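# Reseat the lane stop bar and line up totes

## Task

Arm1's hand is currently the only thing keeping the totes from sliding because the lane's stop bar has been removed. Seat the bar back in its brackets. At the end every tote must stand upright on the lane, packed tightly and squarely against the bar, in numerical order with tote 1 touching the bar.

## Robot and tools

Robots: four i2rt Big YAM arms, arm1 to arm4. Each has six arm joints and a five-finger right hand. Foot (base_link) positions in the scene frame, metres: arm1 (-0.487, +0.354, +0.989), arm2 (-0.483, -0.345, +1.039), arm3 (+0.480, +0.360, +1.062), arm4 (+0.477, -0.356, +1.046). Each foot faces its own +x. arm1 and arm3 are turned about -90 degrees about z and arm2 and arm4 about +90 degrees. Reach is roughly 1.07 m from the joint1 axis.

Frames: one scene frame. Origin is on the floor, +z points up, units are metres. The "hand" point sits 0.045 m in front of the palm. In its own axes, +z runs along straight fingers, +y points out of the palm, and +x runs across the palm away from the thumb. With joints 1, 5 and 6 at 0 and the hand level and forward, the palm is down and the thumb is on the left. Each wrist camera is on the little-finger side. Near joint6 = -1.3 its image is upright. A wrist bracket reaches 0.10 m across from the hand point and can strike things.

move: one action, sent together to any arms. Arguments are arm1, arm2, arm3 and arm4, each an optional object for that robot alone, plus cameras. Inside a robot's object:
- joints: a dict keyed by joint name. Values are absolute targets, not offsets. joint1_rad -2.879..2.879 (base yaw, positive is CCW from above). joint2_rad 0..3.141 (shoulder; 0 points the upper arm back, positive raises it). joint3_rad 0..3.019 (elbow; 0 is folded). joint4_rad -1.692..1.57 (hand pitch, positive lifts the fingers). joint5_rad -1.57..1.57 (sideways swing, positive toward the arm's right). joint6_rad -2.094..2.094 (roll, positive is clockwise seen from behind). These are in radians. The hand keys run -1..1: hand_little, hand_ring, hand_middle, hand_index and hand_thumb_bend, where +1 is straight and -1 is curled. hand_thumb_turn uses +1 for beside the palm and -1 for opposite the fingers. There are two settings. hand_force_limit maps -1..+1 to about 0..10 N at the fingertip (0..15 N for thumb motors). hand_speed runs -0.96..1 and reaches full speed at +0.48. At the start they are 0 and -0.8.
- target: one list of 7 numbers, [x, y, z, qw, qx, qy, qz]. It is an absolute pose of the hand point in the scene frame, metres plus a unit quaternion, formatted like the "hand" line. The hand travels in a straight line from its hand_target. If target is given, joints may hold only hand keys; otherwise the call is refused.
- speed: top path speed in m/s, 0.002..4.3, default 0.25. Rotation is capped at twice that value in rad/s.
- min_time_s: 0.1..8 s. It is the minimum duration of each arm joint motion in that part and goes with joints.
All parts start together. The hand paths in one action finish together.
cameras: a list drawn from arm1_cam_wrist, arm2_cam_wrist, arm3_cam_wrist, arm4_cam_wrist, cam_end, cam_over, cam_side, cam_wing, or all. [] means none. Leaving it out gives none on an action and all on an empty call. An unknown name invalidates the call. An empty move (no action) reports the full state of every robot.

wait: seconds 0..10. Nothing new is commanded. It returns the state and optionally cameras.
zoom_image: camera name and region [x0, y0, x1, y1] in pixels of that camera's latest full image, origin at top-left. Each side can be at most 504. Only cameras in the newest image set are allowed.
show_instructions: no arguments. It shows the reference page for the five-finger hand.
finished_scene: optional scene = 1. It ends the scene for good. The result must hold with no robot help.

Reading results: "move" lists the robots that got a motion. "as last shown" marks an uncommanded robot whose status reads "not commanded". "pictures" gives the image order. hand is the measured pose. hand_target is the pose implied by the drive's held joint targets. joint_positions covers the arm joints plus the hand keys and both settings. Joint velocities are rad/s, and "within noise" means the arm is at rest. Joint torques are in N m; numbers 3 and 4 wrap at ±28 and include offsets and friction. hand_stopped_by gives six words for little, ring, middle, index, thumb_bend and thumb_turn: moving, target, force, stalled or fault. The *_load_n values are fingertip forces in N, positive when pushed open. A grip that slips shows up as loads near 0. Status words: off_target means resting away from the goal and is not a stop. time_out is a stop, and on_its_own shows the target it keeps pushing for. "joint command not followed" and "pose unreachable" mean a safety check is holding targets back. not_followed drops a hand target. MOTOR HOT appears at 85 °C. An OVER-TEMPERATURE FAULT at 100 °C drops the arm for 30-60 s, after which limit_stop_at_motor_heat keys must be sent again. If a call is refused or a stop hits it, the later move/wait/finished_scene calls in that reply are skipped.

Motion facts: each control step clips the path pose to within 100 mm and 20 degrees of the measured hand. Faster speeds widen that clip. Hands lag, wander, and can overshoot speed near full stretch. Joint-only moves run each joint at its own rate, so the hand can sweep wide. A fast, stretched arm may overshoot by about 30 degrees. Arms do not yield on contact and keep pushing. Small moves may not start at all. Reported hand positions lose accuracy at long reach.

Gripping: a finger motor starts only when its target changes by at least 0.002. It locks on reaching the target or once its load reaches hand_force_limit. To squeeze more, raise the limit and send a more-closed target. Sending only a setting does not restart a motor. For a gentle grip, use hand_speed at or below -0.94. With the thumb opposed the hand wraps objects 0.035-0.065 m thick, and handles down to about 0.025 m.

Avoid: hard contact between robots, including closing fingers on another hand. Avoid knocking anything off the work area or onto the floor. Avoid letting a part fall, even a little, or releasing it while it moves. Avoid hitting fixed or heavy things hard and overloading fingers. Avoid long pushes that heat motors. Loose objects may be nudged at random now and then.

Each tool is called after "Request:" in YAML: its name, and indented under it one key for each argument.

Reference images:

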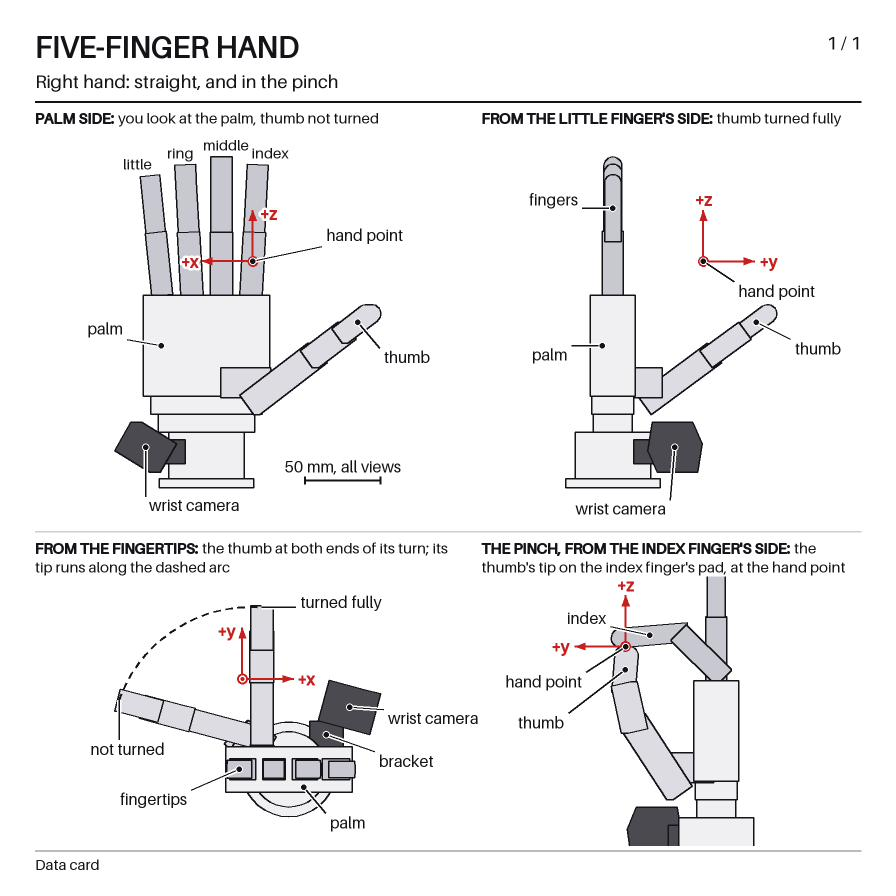

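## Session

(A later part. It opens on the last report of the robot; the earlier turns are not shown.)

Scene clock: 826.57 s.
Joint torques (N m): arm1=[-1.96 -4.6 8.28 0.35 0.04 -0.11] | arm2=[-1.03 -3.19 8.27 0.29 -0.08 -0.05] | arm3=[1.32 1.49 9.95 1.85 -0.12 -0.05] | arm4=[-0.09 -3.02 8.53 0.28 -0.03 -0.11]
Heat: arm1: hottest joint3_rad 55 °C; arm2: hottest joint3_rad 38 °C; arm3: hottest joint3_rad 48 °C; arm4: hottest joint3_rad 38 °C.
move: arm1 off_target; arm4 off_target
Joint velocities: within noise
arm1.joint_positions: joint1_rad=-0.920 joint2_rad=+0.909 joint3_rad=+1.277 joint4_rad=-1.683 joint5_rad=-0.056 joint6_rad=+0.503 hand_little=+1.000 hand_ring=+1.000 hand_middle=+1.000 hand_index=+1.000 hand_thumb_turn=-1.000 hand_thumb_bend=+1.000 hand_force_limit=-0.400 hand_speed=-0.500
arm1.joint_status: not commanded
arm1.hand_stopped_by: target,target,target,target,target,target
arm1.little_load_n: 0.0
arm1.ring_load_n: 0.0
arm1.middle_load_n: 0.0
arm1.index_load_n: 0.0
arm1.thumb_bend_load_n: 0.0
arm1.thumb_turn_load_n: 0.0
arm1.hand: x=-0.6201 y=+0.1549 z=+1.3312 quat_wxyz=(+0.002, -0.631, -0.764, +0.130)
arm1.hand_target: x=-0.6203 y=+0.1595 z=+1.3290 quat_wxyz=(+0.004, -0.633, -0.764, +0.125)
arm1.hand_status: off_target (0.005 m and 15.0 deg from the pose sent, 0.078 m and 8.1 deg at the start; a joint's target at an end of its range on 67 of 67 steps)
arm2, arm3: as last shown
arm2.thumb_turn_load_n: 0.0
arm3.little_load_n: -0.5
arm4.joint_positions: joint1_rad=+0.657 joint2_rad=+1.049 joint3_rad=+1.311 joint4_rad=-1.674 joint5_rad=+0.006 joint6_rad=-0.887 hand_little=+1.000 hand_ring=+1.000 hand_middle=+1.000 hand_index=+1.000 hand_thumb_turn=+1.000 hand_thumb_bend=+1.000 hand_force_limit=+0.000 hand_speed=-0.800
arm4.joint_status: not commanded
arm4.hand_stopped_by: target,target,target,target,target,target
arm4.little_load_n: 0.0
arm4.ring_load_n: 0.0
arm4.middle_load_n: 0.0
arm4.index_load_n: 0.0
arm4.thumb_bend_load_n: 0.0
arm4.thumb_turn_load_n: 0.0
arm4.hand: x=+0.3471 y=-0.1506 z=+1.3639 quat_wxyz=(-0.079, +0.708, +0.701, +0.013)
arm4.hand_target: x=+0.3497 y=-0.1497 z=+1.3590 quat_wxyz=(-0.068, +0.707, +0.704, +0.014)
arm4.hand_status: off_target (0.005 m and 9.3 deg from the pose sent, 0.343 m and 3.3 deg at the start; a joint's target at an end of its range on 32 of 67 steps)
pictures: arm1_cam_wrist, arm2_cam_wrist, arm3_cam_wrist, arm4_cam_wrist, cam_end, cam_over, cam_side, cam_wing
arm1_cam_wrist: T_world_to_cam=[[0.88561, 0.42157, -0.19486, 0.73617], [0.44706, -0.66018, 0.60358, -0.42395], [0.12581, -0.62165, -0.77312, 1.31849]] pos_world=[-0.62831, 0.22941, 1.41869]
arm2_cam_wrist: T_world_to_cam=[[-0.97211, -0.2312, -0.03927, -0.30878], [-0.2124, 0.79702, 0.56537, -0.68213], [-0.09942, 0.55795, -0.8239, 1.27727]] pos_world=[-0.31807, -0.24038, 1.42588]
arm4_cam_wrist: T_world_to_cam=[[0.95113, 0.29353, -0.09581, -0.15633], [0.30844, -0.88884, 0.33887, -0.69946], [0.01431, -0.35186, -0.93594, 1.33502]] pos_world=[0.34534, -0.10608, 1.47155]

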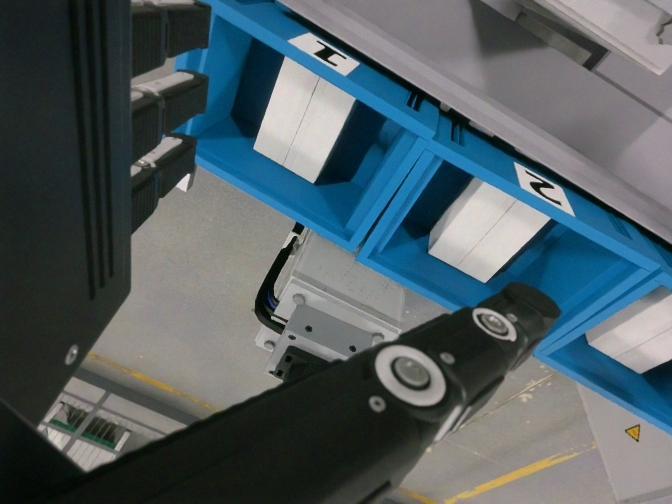

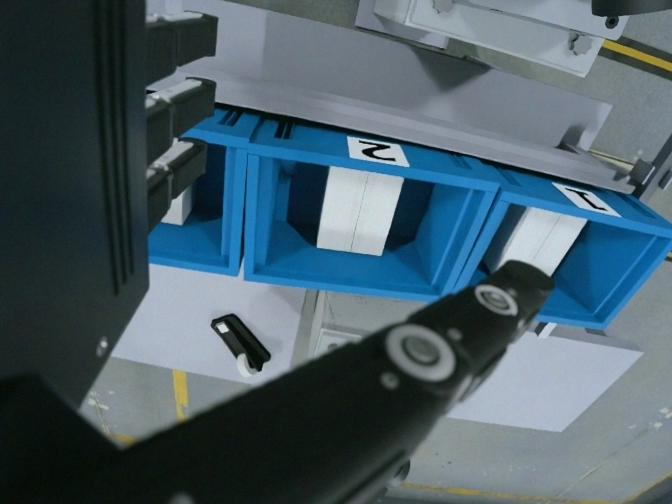

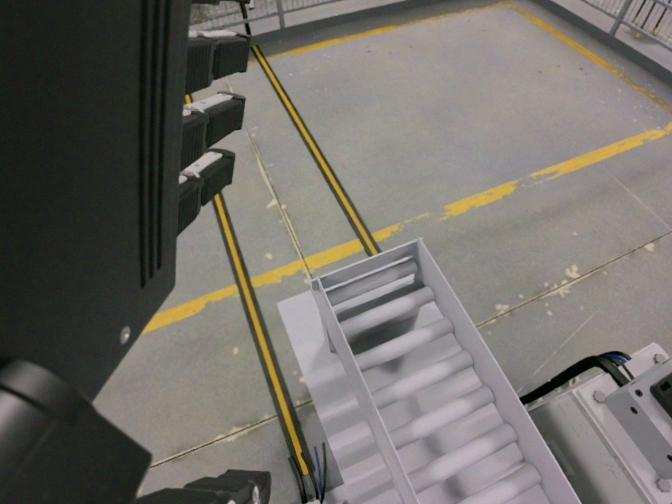

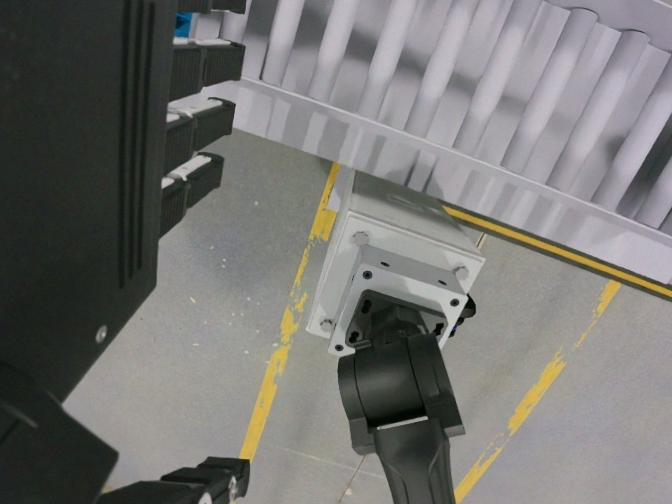

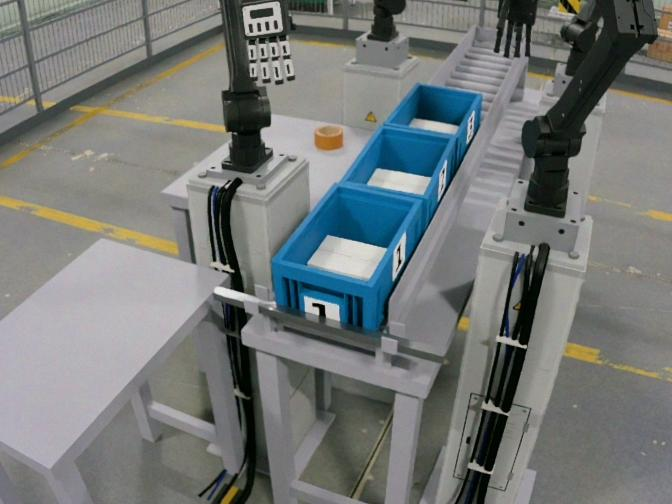

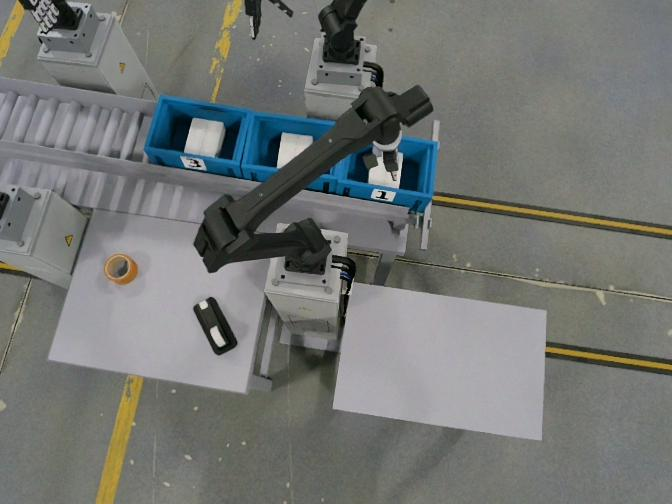

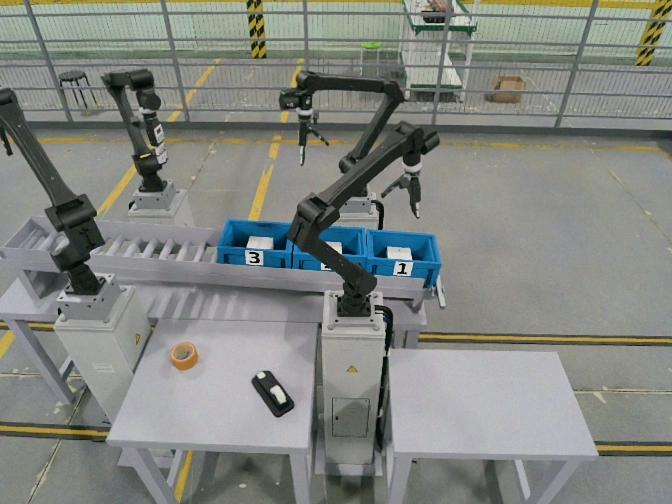

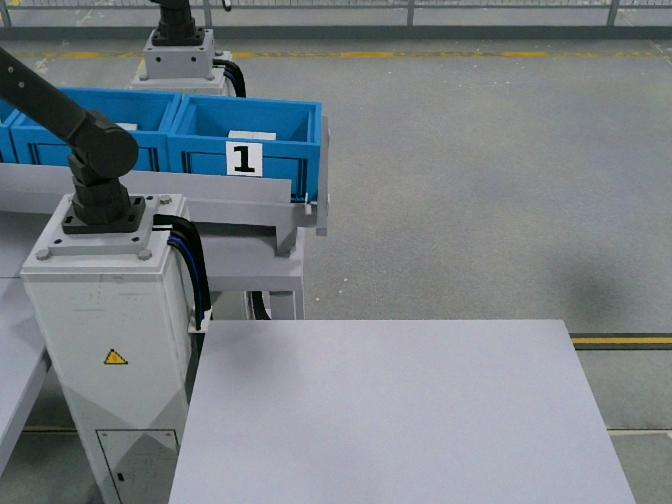

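Request:
move:
  arm4: {"target":[0.19,-0.034,1.20,0,0.7071,0.7071,0],"speed":0.25}

Request:
move:
  arm4: {"target":[0.185,-0.034,1.030,0,0.7071,0.7071,0],"speed":0.15}
  cameras: ["cam_over","cam_side","arm4_cam_wrist"]

Scene clock: 831.77 s.
Joint torques (N m): arm1=[-1.9 -4.66 8.28 0.35 0.04 -0.09] | arm2=[-0.97 -3.19 8.42 0.23 -0.07 -0.04] | arm3=[1.32 1.73 10 1.77 -0.13 -0.06] | arm4=[1.44 -11.28 13.15 0.18 -0.15 0.11]
Heat: arm1: hottest joint3_rad 54 °C; arm2: hottest joint3_rad 38 °C; arm3: hottest joint3_rad 48 °C; arm4: hottest joint3_rad 38 °C.
move: arm4 off_target
Joint velocities: within noise
arm1, arm2, arm3: as last shown
arm4.joint_positions: joint1_rad=+0.747 joint2_rad=+1.656 joint3_rad=+1.385 joint4_rad=-1.363 joint5_rad=-0.003 joint6_rad=-0.808 hand_little=+1.000 hand_ring=+1.000 hand_middle=+1.000 hand_index=+1.000 hand_thumb_turn=+1.000 hand_thumb_bend=+1.000 hand_force_limit=+0.000 hand_speed=-0.800
arm4.joint_status: not commanded
arm4.hand_stopped_by: target,target,target,target,target,target
arm4.little_load_n: 0.0
arm4.ring_load_n: 0.0
arm4.middle_load_n: -0.5
arm4.index_load_n: 0.0
arm4.thumb_bend_load_n: 0.0
arm4.thumb_turn_load_n: 0.0
arm4.hand: x=+0.2087 y=-0.0464 z=+1.1831 quat_wxyz=(+0.030, +0.706, +0.708, +0.000)
arm4.hand_target: x=+0.1907 y=-0.0349 z=+1.2004 quat_wxyz=(+0.000, +0.707, +0.707, +0.000)
arm4.hand_status: off_target (0.028 m and 3.5 deg from the pose sent, 0.255 m and 9.2 deg at the start)
pictures: none

Scene clock: 833.63 s.
Joint torques (N m): arm1=[-1.96 -4.66 8.29 0.35 0.03 -0.09] | arm2=[-0.56 -3.31 8.39 0.29 -0.08 -0.07] | arm3=[1.03 1.73 9.96 1.7 -0.12 -0.03] | arm4=[1.49 -12.16 7.09 0.47 -0.15 0.12]
Heat: arm1: hottest joint3_rad 53 °C; arm2: hottest joint3_rad 38 °C; arm3: hottest joint3_rad 48 °C; arm4: hottest joint3_rad 38 °C.
move: arm4 done
Joint velocities: within noise
arm1, arm2, arm3: as last shown
arm3.little_load_n: 0.0
arm4.joint_positions: joint1_rad=+0.755 joint2_rad=+1.841 joint3_rad=+1.221 joint4_rad=-0.950 joint5_rad=-0.003 joint6_rad=-0.799 hand_little=+1.000 hand_ring=+1.000 hand_middle=+1.000 hand_index=+1.000 hand_thumb_turn=+1.000 hand_thumb_bend=+1.000 hand_force_limit=+0.000 hand_speed=-0.800
arm4.joint_status: not commanded
arm4.hand_stopped_by: target,target,target,target,target,target
arm4.little_load_n: 0.0
arm4.ring_load_n: 0.0
arm4.middle_load_n: 0.0
arm4.index_load_n: 0.0
arm4.thumb_bend_load_n: 0.0
arm4.thumb_turn_load_n: 0.0
arm4.hand: x=+0.1882 y=-0.0295 z=+1.0338 quat_wxyz=(-0.001, +0.707, +0.707, +0.001)
arm4.hand_target: x=+0.1850 y=-0.0339 z=+1.0301 quat_wxyz=(+0.000, +0.707, +0.707, +0.000)
arm4.hand_status: done (0.007 m and 0.1 deg from the pose sent, 0.155 m and 3.5 deg at the start)
pictures: arm4_cam_wrist, cam_over, cam_side
arm4_cam_wrist: T_world_to_cam=[[0.95465, 0.29434, -0.04482, -0.12575], [0.27925, -0.83296, 0.47769, -0.5674], [0.10327, -0.46854, -0.87738, 0.99029]] pos_world=[0.17623, 0.02839, 1.13427]

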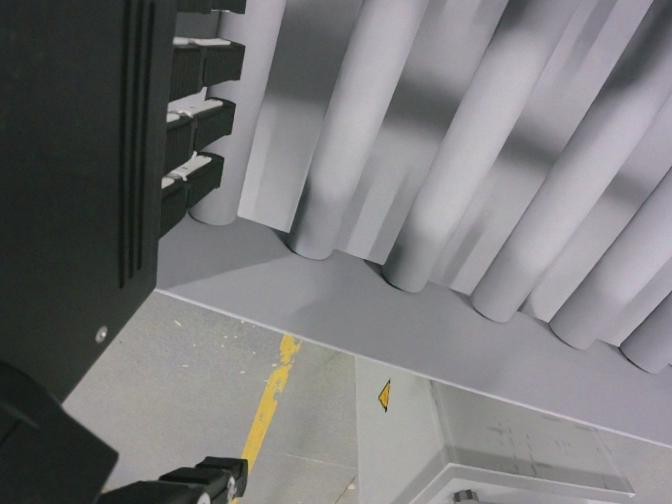

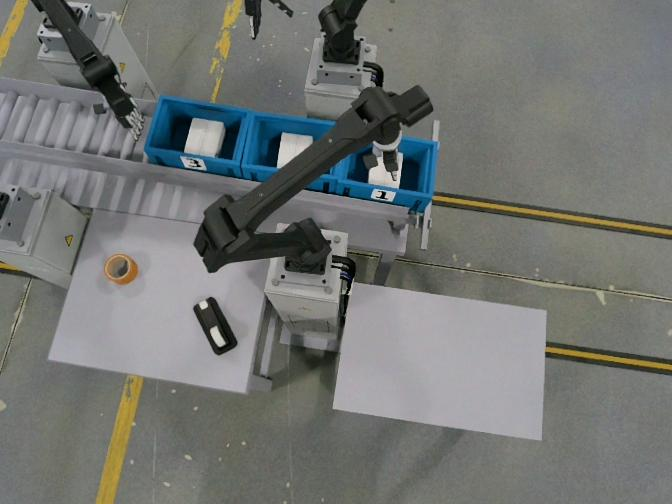

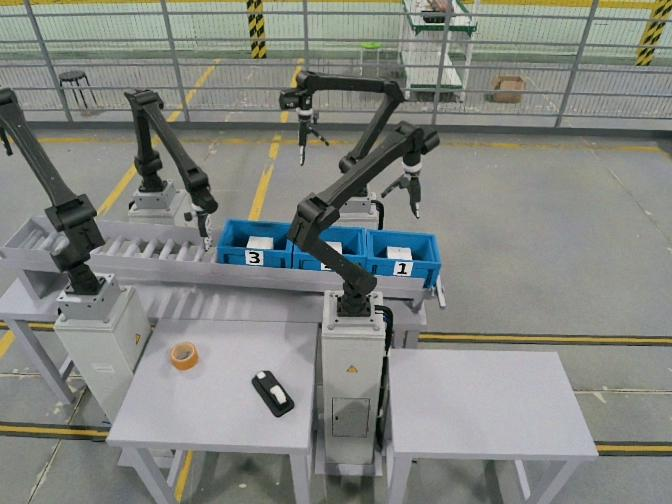

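Request:
move:
  arm4: {"target":[0.145,-0.040,1.026,0,0.7071,0.7071,0],"speed":0.06}

Request:
move:
  arm4: {"target":[0.125,-0.040,1.026,0,0.7071,0.7071,0],"speed":0.03}
  cameras: ["cam_over","arm1_cam_wrist","arm2_cam_wrist"]

Request:
zoom_image:
  camera: "arm1_cam_wrist"
  region: [300, 80, 672, 400]

Scene clock: 835.87 s.
Joint torques (N m): arm1=[-2.02 -4.6 8.29 0.35 0.04 -0.09] | arm2=[-0.67 -3.43 8.32 0.25 -0.09 -0.04] | arm3=[1.38 1.26 10.04 1.76 -0.14 -0.02] | arm4=[1.2 -11.69 11.11 -0.21 -0.16 0.08]
Heat: arm1: hottest joint3_rad 53 °C; arm2: hottest joint3_rad 38 °C; arm3: hottest joint3_rad 48 °C; arm4: hottest joint3_rad 38 °C.
move: arm4 off_target
Joint velocities: within noise
arm1, arm2, arm3: as last shown
arm1.thumb_bend_load_n: -0.5
arm4.joint_positions: joint1_rad=+0.820 joint2_rad=+1.890 joint3_rad=+1.247 joint4_rad=-0.954 joint5_rad=-0.003 joint6_rad=-0.738 hand_little=+1.000 hand_ring=+1.000 hand_middle=+1.000 hand_index=+1.000 hand_thumb_turn=+1.000 hand_thumb_bend=+1.000 hand_force_limit=+0.000 hand_speed=-0.800
arm4.joint_status: not commanded
arm4.hand_stopped_by: target,target,target,target,target,target
arm4.little_load_n: 0.0
arm4.ring_load_n: 0.0
arm4.middle_load_n: 0.0
arm4.index_load_n: 0.0
arm4.thumb_bend_load_n: 0.0
arm4.thumb_turn_load_n: 0.0
arm4.hand: x=+0.1623 y=-0.0496 z=+1.0202 quat_wxyz=(+0.012, +0.706, +0.709, +0.001)
arm4.hand_target: x=+0.1453 y=-0.0404 z=+1.0262 quat_wxyz=(+0.000, +0.707, +0.707, +0.000)
arm4.hand_status: off_target (0.021 m and 1.4 deg from the pose sent, 0.045 m and 0.1 deg at the start)
pictures: none

Scene clock: 837.03 s.
Joint torques (N m): arm1=[-1.96 -4.66 8.28 0.35 0.03 -0.09] | arm2=[-1.14 -3.19 8.36 0.29 -0.07 -0.07] | arm3=[1.26 1.67 10.03 1.84 -0.14 -0.03] | arm4=[1.03 -11.52 11.47 0.05 -0.18 0.11]
Heat: arm1: hottest joint3_rad 53 °C; arm2: hottest joint3_rad 38 °C; arm3: hottest joint3_rad 48 °C; arm4: hottest joint3_rad 38 °C.
move: arm4 off_target
Joint velocities: arm1=[within noise] | arm2=[within noise] | arm3=[-0.015 -0.005 0.002 0.007 -0.168 -0.022] | arm4=[within noise]
arm1, arm2, arm3: as last shown
arm1.thumb_bend_load_n: 0.0
arm4.joint_positions: joint1_rad=+0.843 joint2_rad=+1.920 joint3_rad=+1.297 joint4_rad=-0.975 joint5_rad=-0.003 joint6_rad=-0.713 hand_little=+1.000 hand_ring=+1.000 hand_middle=+1.000 hand_index=+1.000 hand_thumb_turn=+1.000 hand_thumb_bend=+1.000 hand_force_limit=+0.000 hand_speed=-0.800
arm4.joint_status: not commanded
arm4.hand_stopped_by: target,target,target,target,target,target
arm4.little_load_n: 0.0
arm4.ring_load_n: 0.0
arm4.middle_load_n: 0.5
arm4.index_load_n: 0.0
arm4.thumb_bend_load_n: 0.0
arm4.thumb_turn_load_n: 0.0
arm4.hand: x=+0.1438 y=-0.0492 z=+1.0205 quat_wxyz=(+0.013, +0.706, +0.708, +0.001)
arm4.hand_target: x=+0.1254 y=-0.0405 z=+1.0264 quat_wxyz=(+0.000, +0.707, +0.707, +0.000)
arm4.hand_status: off_target (0.022 m and 1.5 deg from the pose sent, 0.039 m and 1.4 deg at the start)
pictures: arm1_cam_wrist, arm2_cam_wrist, cam_over
arm1_cam_wrist: T_world_to_cam=[[0.88561, 0.42157, -0.19486, 0.73617], [0.44706, -0.66018, 0.60358, -0.42395], [0.12581, -0.62165, -0.77312, 1.31849]] pos_world=[-0.62831, 0.22941, 1.41869]
arm2_cam_wrist: T_world_to_cam=[[-0.97211, -0.2312, -0.03927, -0.30878], [-0.2124, 0.79702, 0.56537, -0.68213], [-0.09942, 0.55795, -0.8239, 1.27727]] pos_world=[-0.31807, -0.24038, 1.42588]

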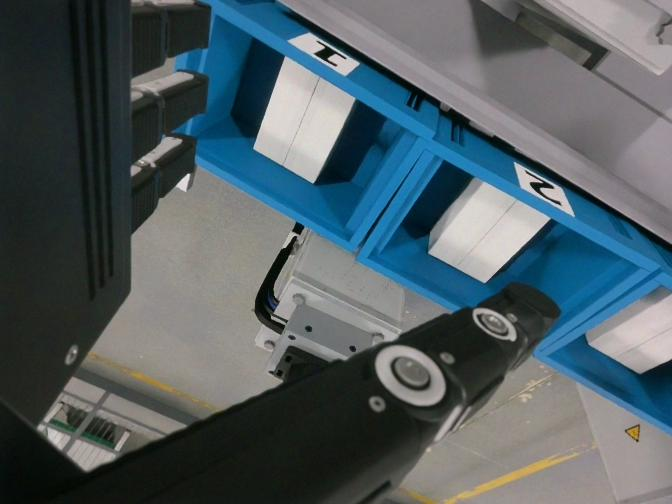

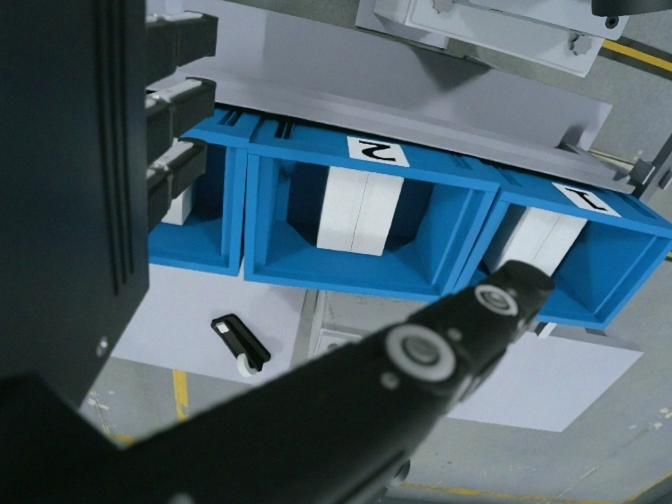

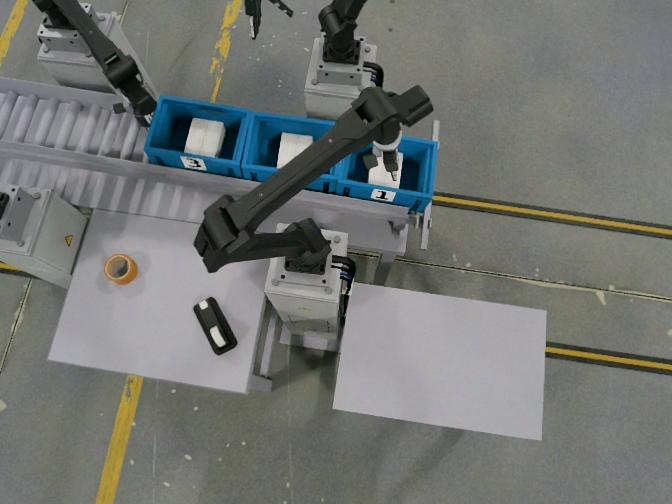

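Scaled by 1.355 from the camera's image (finer frame: 960x720).

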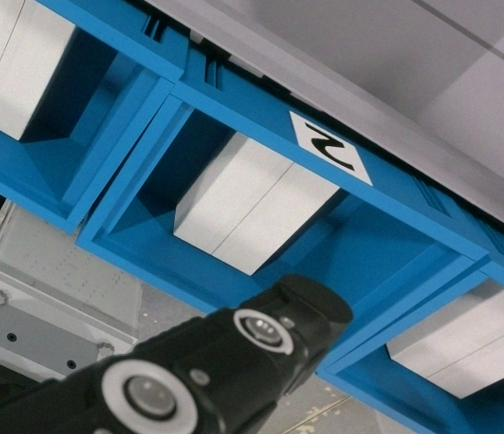

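Not yet in contact; continue pushing gently.

Request:
move:
  arm4: {"target":[0.105,-0.040,1.026,0,0.7071,0.7071,0],"speed":0.03}

Request:
move:
  arm4: {"target":[0.088,-0.040,1.026,0,0.7071,0.7071,0],"speed":0.03}
  cameras: ["cam_over","arm1_cam_wrist","arm2_cam_wrist"]

Request:
zoom_image:
  camera: "arm1_cam_wrist"
  region: [300, 80, 672, 400]

Scene clock: 839.00 s.
Joint torques (N m): arm1=[-1.96 -4.66 8.29 0.36 0.04 -0.09] | arm2=[-0.91 -3.49 8.36 0.17 -0.09 -0.07] | arm3=[1.44 1.73 10.04 1.78 -0.14 -0.05] | arm4=[1.55 -12.04 12.31 0.39 -0.22 0.03]
Heat: arm1: hottest joint3_rad 52 °C; arm2: hottest joint3_rad 38 °C; arm3: hottest joint3_rad 48 °C; arm4: hottest joint3_rad 38 °C.
move: arm4 off_target
Joint velocities: within noise
arm1, arm2: as last shown
arm3.joint_positions: joint1_rad=+0.859 joint2_rad=+0.647 joint3_rad=+1.405 joint4_rad=-1.258 joint5_rad=-0.253 joint6_rad=-1.430 hand_little=+1.000 hand_ring=+1.000 hand_middle=+1.000 hand_index=+1.000 hand_thumb_turn=+1.000 hand_thumb_bend=+1.000 hand_force_limit=+0.000 hand_speed=-0.800
arm3.joint_status: not commanded
arm3.hand_stopped_by: target,target,target,target,target,target
arm3.little_load_n: 0.0
arm3.ring_load_n: 0.0
arm3.middle_load_n: 0.0
arm3.index_load_n: 0.0
arm3.thumb_bend_load_n: 0.0
arm3.thumb_turn_load_n: 0.0
arm3.hand: x=+0.6672 y=+0.1753 z=+1.5705 quat_wxyz=(+0.036, +0.799, -0.304, +0.517)
arm3.hand_target: x=+0.6666 y=+0.1756 z=+1.5831 quat_wxyz=(+0.041, +0.793, -0.300, +0.528)
arm3.hand_status: not commanded
arm4.joint_positions: joint1_rad=+0.853 joint2_rad=+1.950 joint3_rad=+1.339 joint4_rad=-1.006 joint5_rad=-0.001 joint6_rad=-0.680 hand_little=+1.000 hand_ring=+1.000 hand_middle=+1.000 hand_index=+1.000 hand_thumb_turn=+1.000 hand_thumb_bend=+1.000 hand_force_limit=+0.000 hand_speed=-0.800
arm4.joint_status: not commanded
arm4.hand_stopped_by: target,target,target,target,target,target
arm4.little_load_n: 0.5
arm4.ring_load_n: 0.0
arm4.middle_load_n: 0.0
arm4.index_load_n: 0.0
arm4.thumb_bend_load_n: 0.0
arm4.thumb_turn_load_n: 0.0
arm4.hand: x=+0.1341 y=-0.0495 z=+1.0201 quat_wxyz=(+0.022, +0.714, +0.700, +0.004)
arm4.hand_target: x=+0.1058 y=-0.0409 z=+1.0267 quat_wxyz=(+0.000, +0.707, +0.707, +0.000)
arm4.hand_status: off_target (0.031 m and 2.8 deg from the pose sent, 0.040 m and 1.5 deg at the start)
pictures: none

Scene clock: 840.10 s.
Joint torques (N m): arm1=[-1.9 -4.66 8.29 0.36 0.03 -0.09] | arm2=[-0.97 -3.14 8.42 0.28 -0.08 -0.05] | arm3=[1.26 1.61 10 1.78 -0.12 -0.03] | arm4=[2.78 -11.63 13.14 0.54 -0.53 0.1]
Heat: arm1: hottest joint3_rad 52 °C; arm2: hottest joint3_rad 38 °C; arm3: hottest joint3_rad 48 °C; arm4: hottest joint3_rad 39 °C.
move: arm4 off_target
Joint velocities: within noise
arm1, arm2, arm3: as last shown
arm4.joint_positions: joint1_rad=+0.860 joint2_rad=+1.972 joint3_rad=+1.374 joint4_rad=-1.038 joint5_rad=+0.006 joint6_rad=-0.667 hand_little=+1.000 hand_ring=+1.000 hand_middle=+1.000 hand_index=+1.000 hand_thumb_turn=+1.000 hand_thumb_bend=+1.000 hand_force_limit=+0.000 hand_speed=-0.800
arm4.joint_status: not commanded
arm4.hand_stopped_by: target,target,target,target,target,target
arm4.little_load_n: 0.0
arm4.ring_load_n: 0.0
arm4.middle_load_n: 0.0
arm4.index_load_n: 0.0
arm4.thumb_bend_load_n: 0.0
arm4.thumb_turn_load_n: 0.0
arm4.hand: x=+0.1289 y=-0.0484 z=+1.0208 quat_wxyz=(+0.032, +0.716, +0.697, +0.009)
arm4.hand_target: x=+0.0895 y=-0.0418 z=+1.0275 quat_wxyz=(+0.000, +0.707, +0.707, -0.001)
arm4.hand_status: off_target (0.042 m and 4.0 deg from the pose sent, 0.047 m and 2.8 deg at the start)
pictures: arm1_cam_wrist, arm2_cam_wrist, cam_over
arm1_cam_wrist: T_world_to_cam=[[0.88561, 0.42157, -0.19486, 0.73617], [0.44706, -0.66018, 0.60358, -0.42395], [0.12581, -0.62165, -0.77312, 1.31849]] pos_world=[-0.62831, 0.22941, 1.41869]
arm2_cam_wrist: T_world_to_cam=[[-0.97211, -0.2312, -0.03927, -0.30878], [-0.2124, 0.79702, 0.56537, -0.68213], [-0.09942, 0.55795, -0.8239, 1.27727]] pos_world=[-0.31807, -0.24038, 1.42588]

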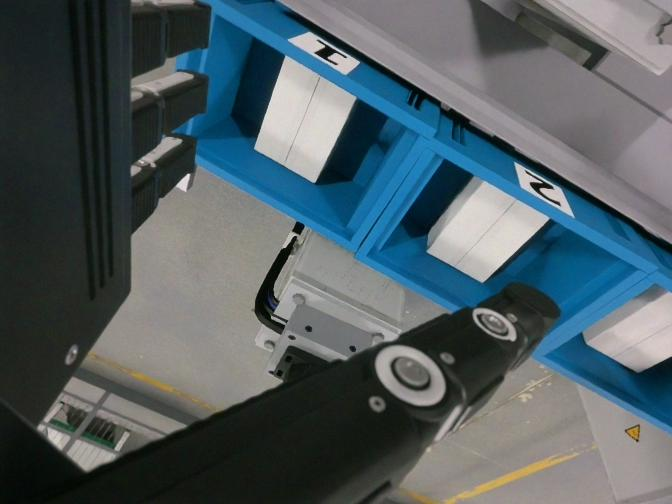

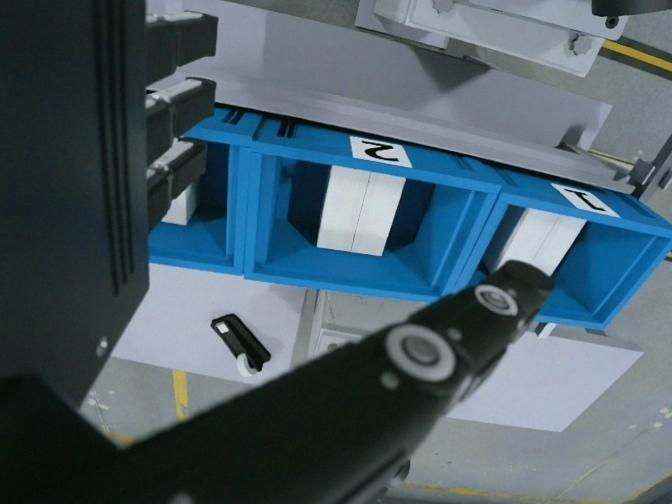

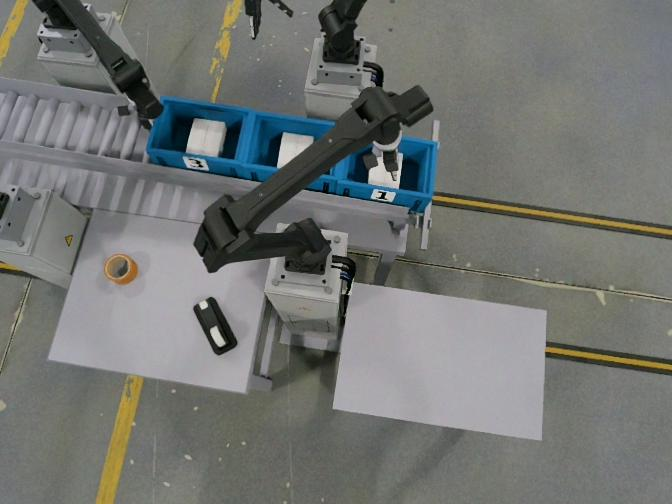

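Scaled by 1.355 from the camera's image (finer frame: 960x720).

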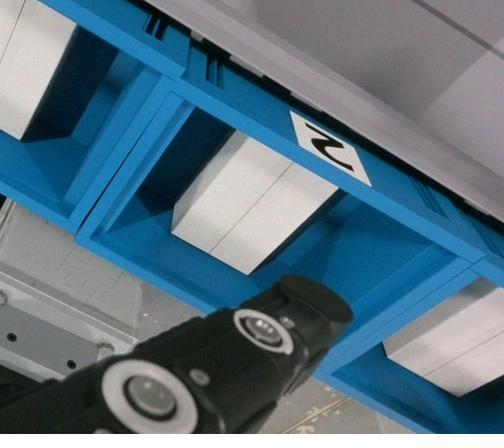

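Request:
move:
  arm4: {"target":[0.13,-0.040,1.030,0,0.7071,0.7071,0],"speed":0.03}

Request:
move:
  arm4: {"target":[0.19,-0.040,1.035,0,0.7071,0.7071,0],"speed":0.08}

Request:
move:
  arm4: {"target":[0.20,-0.040,1.22,0,0.7071,0.7071,0],"speed":0.15}

Request:
move:
  arm4: {"target":[0.38,-0.15,1.36,0,0.7071,0.7071,0],"speed":0.25}
  cameras: ["arm1_cam_wrist","arm2_cam_wrist","cam_over","cam_side","cam_wing","cam_end"]

Request:
zoom_image:
  camera: "arm1_cam_wrist"
  region: [300, 80, 672, 400]

Request:
zoom_image:
  camera: "arm2_cam_wrist"
  region: [180, 100, 672, 340]

Request:
zoom_image:
  camera: "cam_wing"
  region: [120, 70, 360, 250]

Scene clock: 843.33 s.
Joint torques (N m): arm1=[-1.85 -4.72 8.28 0.36 0.03 -0.08] | arm2=[-1.2 -3.43 8.4 0.27 -0.09 -0.06] | arm3=[1.32 1.61 10 1.73 -0.14 -0.04] | arm4=[0.09 -14.92 7.02 0.8 -0.22 -0.16]
Heat: arm1: hottest joint3_rad 52 °C; arm2: hottest joint3_rad 37 °C; arm3: hottest joint3_rad 48 °C; arm4: hottest joint3_rad 39 °C.
move: arm4 done
Joint velocities: within noise
arm1, arm3: as last shown
arm2.joint_positions: joint1_rad=-1.069 joint2_rad=+0.977 joint3_rad=+1.177 joint4_rad=-1.701 joint5_rad=-0.019 joint6_rad=+0.551 hand_little=+1.000 hand_ring=+1.000 hand_middle=+1.000 hand_index=+1.000 hand_thumb_turn=-1.000 hand_thumb_bend=+1.000 hand_force_limit=-0.400 hand_speed=-0.500
arm2.joint_status: not commanded
arm2.hand_stopped_by: target,target,target,target,target,target
arm2.little_load_n: 0.0
arm2.ring_load_n: 0.0
arm2.middle_load_n: 0.0
arm2.index_load_n: 0.0
arm2.thumb_bend_load_n: 0.0
arm2.thumb_turn_load_n: 0.0
arm2.hand: x=-0.3291 y=-0.1770 z=+1.3309 quat_wxyz=(-0.042, +0.707, -0.706, +0.004)
arm2.hand_target: x=-0.3296 y=-0.1797 z=+1.3291 quat_wxyz=(-0.035, +0.709, -0.705, +0.001)
arm2.hand_status: not commanded
arm4.joint_positions: joint1_rad=+0.854 joint2_rad=+1.947 joint3_rad=+1.347 joint4_rad=-0.999 joint5_rad=+0.000 joint6_rad=-0.693 hand_little=+1.000 hand_ring=+1.000 hand_middle=+1.000 hand_index=+1.000 hand_thumb_turn=+1.000 hand_thumb_bend=+1.000 hand_force_limit=+0.000 hand_speed=-0.800
arm4.joint_status: not commanded
arm4.hand_stopped_by: target,target,target,target,target,target
arm4.little_load_n: 0.0
arm4.ring_load_n: 0.0
arm4.middle_load_n: 0.0
arm4.index_load_n: 0.0
arm4.thumb_bend_load_n: 0.0
arm4.thumb_turn_load_n: 0.0
arm4.hand: x=+0.1298 y=-0.0448 z=+1.0224 quat_wxyz=(+0.013, +0.709, +0.705, +0.003)
arm4.hand_target: x=+0.1301 y=-0.0400 z=+1.0300 quat_wxyz=(+0.000, +0.707, +0.707, +0.000)
arm4.hand_status: done (0.009 m and 1.6 deg from the pose sent, 0.013 m and 4.0 deg at the start)
pictures: none

Scene clock: 844.73 s.
Joint torques (N m): arm1=[-1.96 -4.66 8.28 0.35 0.04 -0.09] | arm2=[-1.2 -3.08 8.35 0.23 -0.1 -0.04] | arm3=[1.32 1.49 9.91 1.76 -0.14 -0.03] | arm4=[-0.09 -13.63 6.72 0.43 -0.19 -0.16]
Heat: arm1: hottest joint3_rad 52 °C; arm2: hottest joint3_rad 37 °C; arm3: hottest joint3_rad 48 °C; arm4: hottest joint3_rad 39 °C.
move: arm4 done
Joint velocities: within noise
arm1.joint_positions: joint1_rad=-0.920 joint2_rad=+0.909 joint3_rad=+1.277 joint4_rad=-1.683 joint5_rad=-0.056 joint6_rad=+0.503 hand_little=+1.000 hand_ring=+1.000 hand_middle=+1.000 hand_index=+1.000 hand_thumb_turn=-1.000 hand_thumb_bend=+1.000 hand_force_limit=-0.400 hand_speed=-0.500
arm1.joint_status: not commanded
arm1.hand_stopped_by: target,target,target,target,target,target
arm1.little_load_n: 0.0
arm1.ring_load_n: 0.0
arm1.middle_load_n: 0.0
arm1.index_load_n: 0.0
arm1.thumb_bend_load_n: 0.0
arm1.thumb_turn_load_n: 0.0
arm1.hand: x=-0.6201 y=+0.1549 z=+1.3312 quat_wxyz=(+0.002, -0.631, -0.764, +0.130)
arm1.hand_target: x=-0.6203 y=+0.1595 z=+1.3290 quat_wxyz=(+0.004, -0.633, -0.764, +0.125)
arm1.hand_status: not commanded
arm2, arm3: as last shown
arm2.ring_load_n: 0.5
arm4.joint_positions: joint1_rad=+0.774 joint2_rad=+1.842 joint3_rad=+1.204 joint4_rad=-0.954 joint5_rad=-0.001 joint6_rad=-0.775 hand_little=+1.000 hand_ring=+1.000 hand_middle=+1.000 hand_index=+1.000 hand_thumb_turn=+1.000 hand_thumb_bend=+1.000 hand_force_limit=+0.000 hand_speed=-0.800
arm4.joint_status: not commanded
arm4.hand_stopped_by: target,target,target,target,target,target
arm4.little_load_n: 0.0
arm4.ring_load_n: 0.0
arm4.middle_load_n: 0.0
arm4.index_load_n: 0.0
arm4.thumb_bend_load_n: 0.0
arm4.thumb_turn_load_n: 0.0
arm4.hand: x=+0.1881 y=-0.0432 z=+1.0294 quat_wxyz=(+0.010, +0.708, +0.706, +0.002)
arm4.hand_target: x=+0.1900 y=-0.0401 z=+1.0350 quat_wxyz=(+0.000, +0.707, +0.707, +0.000)
arm4.hand_status: done (0.007 m and 1.2 deg from the pose sent, 0.062 m and 1.6 deg at the start)
pictures: none

Scene clock: 846.67 s.
Joint torques (N m): arm1=[-1.9 -4.72 8.28 0.34 0.04 -0.09] | arm2=[-1.03 -3.49 8.35 0.23 -0.07 -0.04] | arm3=[1.08 1.55 9.95 1.72 -0.13 -0.05] | arm4=[0.21 -10.23 13.2 -0.2 -0.2 -0.1]
Heat: arm1: hottest joint3_rad 51 °C; arm2: hottest joint3_rad 37 °C; arm3: hottest joint3_rad 48 °C; arm4: hottest joint3_rad 39 °C.
move: arm4 off_target
Joint velocities: within noise
arm1, arm2, arm3: as last shown
arm2.ring_load_n: 0.0
arm2.thumb_bend_load_n: -0.5
arm4.joint_positions: joint1_rad=+0.761 joint2_rad=+1.625 joint3_rad=+1.395 joint4_rad=-1.395 joint5_rad=-0.001 joint6_rad=-0.791 hand_little=+1.000 hand_ring=+1.000 hand_middle=+1.000 hand_index=+1.000 hand_thumb_turn=+1.000 hand_thumb_bend=+1.000 hand_force_limit=+0.000 hand_speed=-0.800
arm4.joint_status: not commanded
arm4.hand_stopped_by: target,target,target,target,target,target
arm4.little_load_n: 0.0
arm4.ring_load_n: 0.0
arm4.middle_load_n: 0.0
arm4.index_load_n: 0.0
arm4.thumb_bend_load_n: -0.5
arm4.thumb_turn_load_n: 0.0
arm4.hand: x=+0.2083 y=-0.0550 z=+1.2003 quat_wxyz=(+0.027, +0.707, +0.706, +0.001)
arm4.hand_target: x=+0.2007 y=-0.0407 z=+1.2200 quat_wxyz=(+0.000, +0.707, +0.707, +0.000)
arm4.hand_status: off_target (0.026 m and 3.1 deg from the pose sent, 0.191 m and 1.2 deg at the start)
pictures: none

Scene clock: 848.60 s.
Joint torques (N m): arm1=[-1.9 -4.72 8.28 0.35 0.04 -0.09] | arm2=[-1.03 -3.14 8.36 0.21 -0.08 -0.08] | arm3=[1.38 1.44 9.95 1.78 -0.13 -0.03] | arm4=[0.03 -1.55 8.55 0.46 0 -0.15]
Heat: arm1: hottest joint3_rad 51 °C; arm2: hottest joint3_rad 37 °C; arm3: hottest joint3_rad 48 °C; arm4: hottest joint3_rad 39 °C.
move: arm4 off_target
Joint velocities: within noise
arm1, arm2, arm3: as last shown
arm2.thumb_bend_load_n: 0.0
arm4.joint_positions: joint1_rad=+0.579 joint2_rad=+0.992 joint3_rad=+1.274 joint4_rad=-1.674 joint5_rad=+0.010 joint6_rad=-0.965 hand_little=+1.000 hand_ring=+1.000 hand_middle=+1.000 hand_index=+1.000 hand_thumb_turn=+1.000 hand_thumb_bend=+1.000 hand_force_limit=+0.000 hand_speed=-0.800
arm4.joint_status: not commanded
arm4.hand_stopped_by: target,target,target,target,target,target
arm4.little_load_n: 0.0
arm4.ring_load_n: 0.0
arm4.middle_load_n: 0.0
arm4.index_load_n: 0.0
arm4.thumb_bend_load_n: 0.0
arm4.thumb_turn_load_n: 0.0
arm4.hand: x=+0.3767 y=-0.1504 z=+1.3635 quat_wxyz=(-0.087, +0.708, +0.701, +0.023)
arm4.hand_target: x=+0.3797 y=-0.1497 z=+1.3590 quat_wxyz=(-0.077, +0.707, +0.703, +0.024)
arm4.hand_status: off_target (0.005 m and 10.4 deg from the pose sent, 0.253 m and 3.1 deg at the start; a joint's target at an end of its range on 33 of 58 steps)
pictures: arm1_cam_wrist, arm2_cam_wrist, cam_end, cam_over, cam_side, cam_wing
arm1_cam_wrist: T_world_to_cam=[[0.88561, 0.42157, -0.19486, 0.73617], [0.44706, -0.66018, 0.60358, -0.42395], [0.12581, -0.62165, -0.77312, 1.31849]] pos_world=[-0.62831, 0.22941, 1.41869]
arm2_cam_wrist: T_world_to_cam=[[-0.97211, -0.2312, -0.03927, -0.30878], [-0.2124, 0.79702, 0.56537, -0.68213], [-0.09942, 0.55795, -0.8239, 1.27727]] pos_world=[-0.31807, -0.24038, 1.42588]

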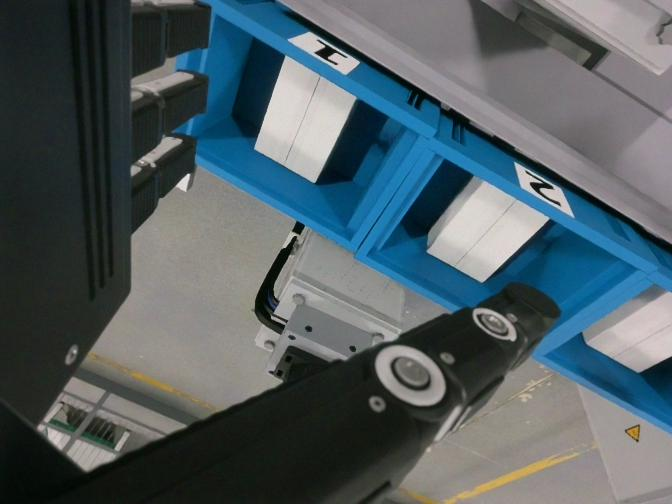

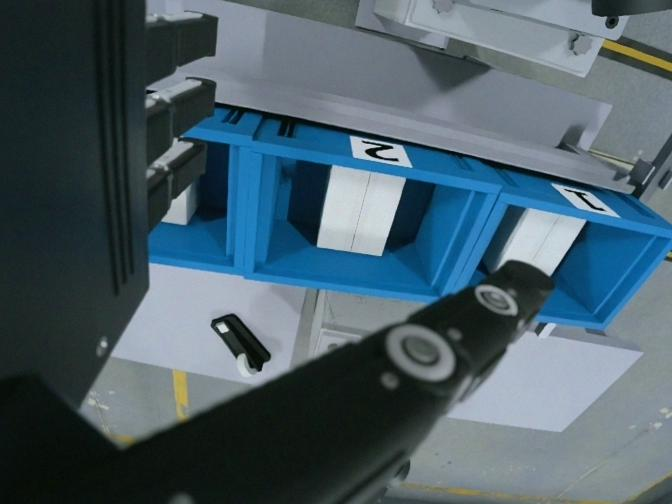

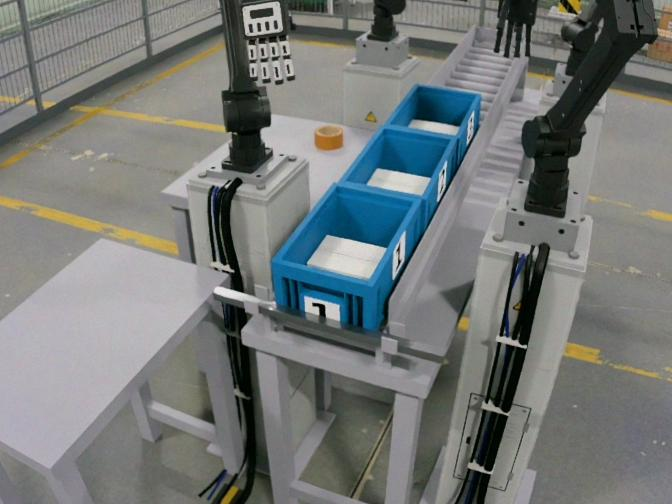

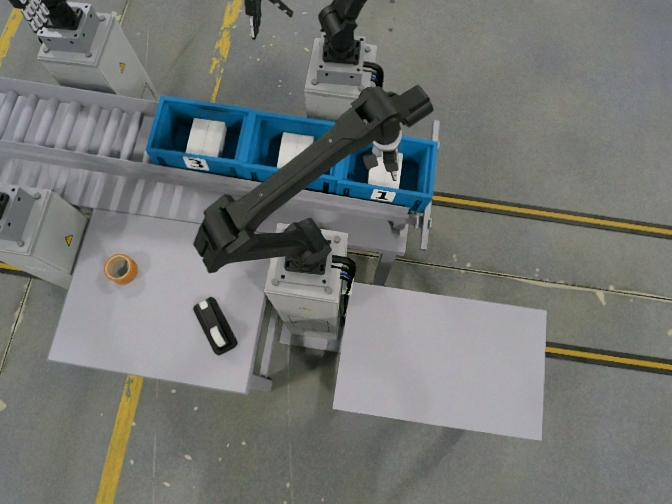

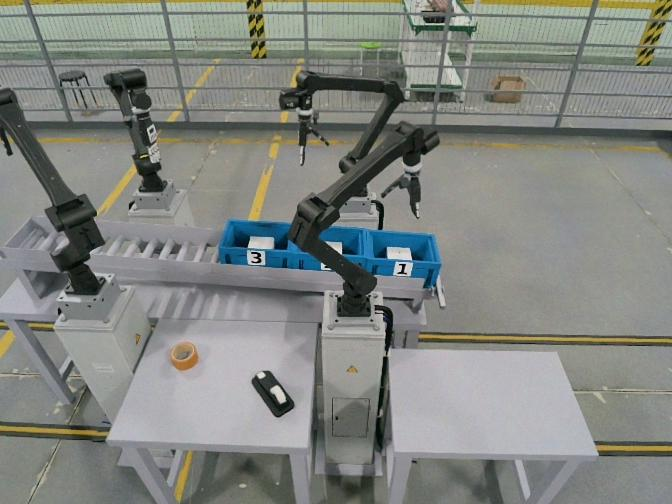

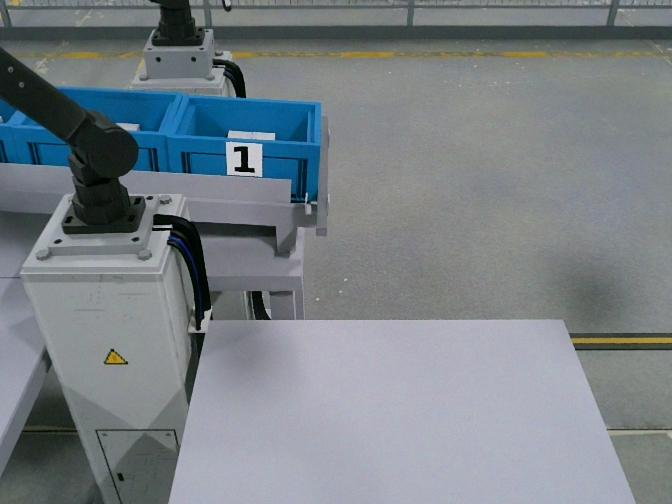

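Scaled by 1.355 from the camera's image (finer frame: 960x720).

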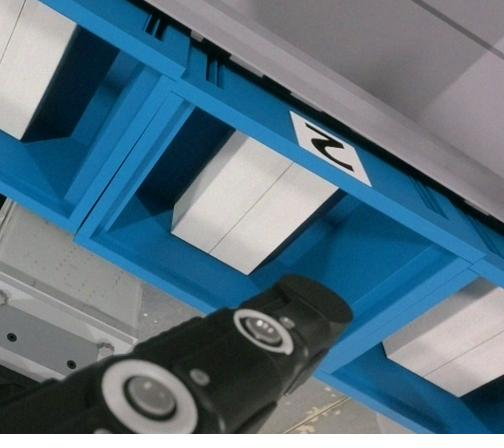

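Scaled by 1.024 from the camera's image (finer frame: 960x720).

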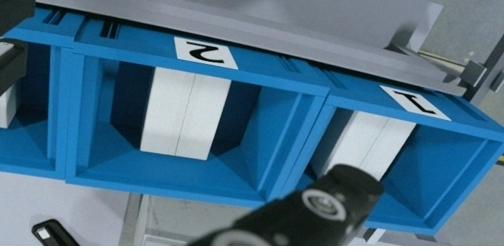

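Scaled by 2.100 from the camera's image (finer frame: 960x720).

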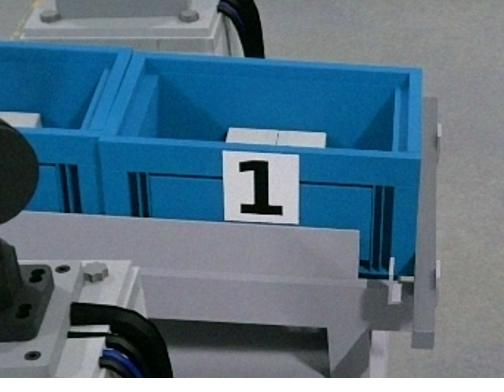

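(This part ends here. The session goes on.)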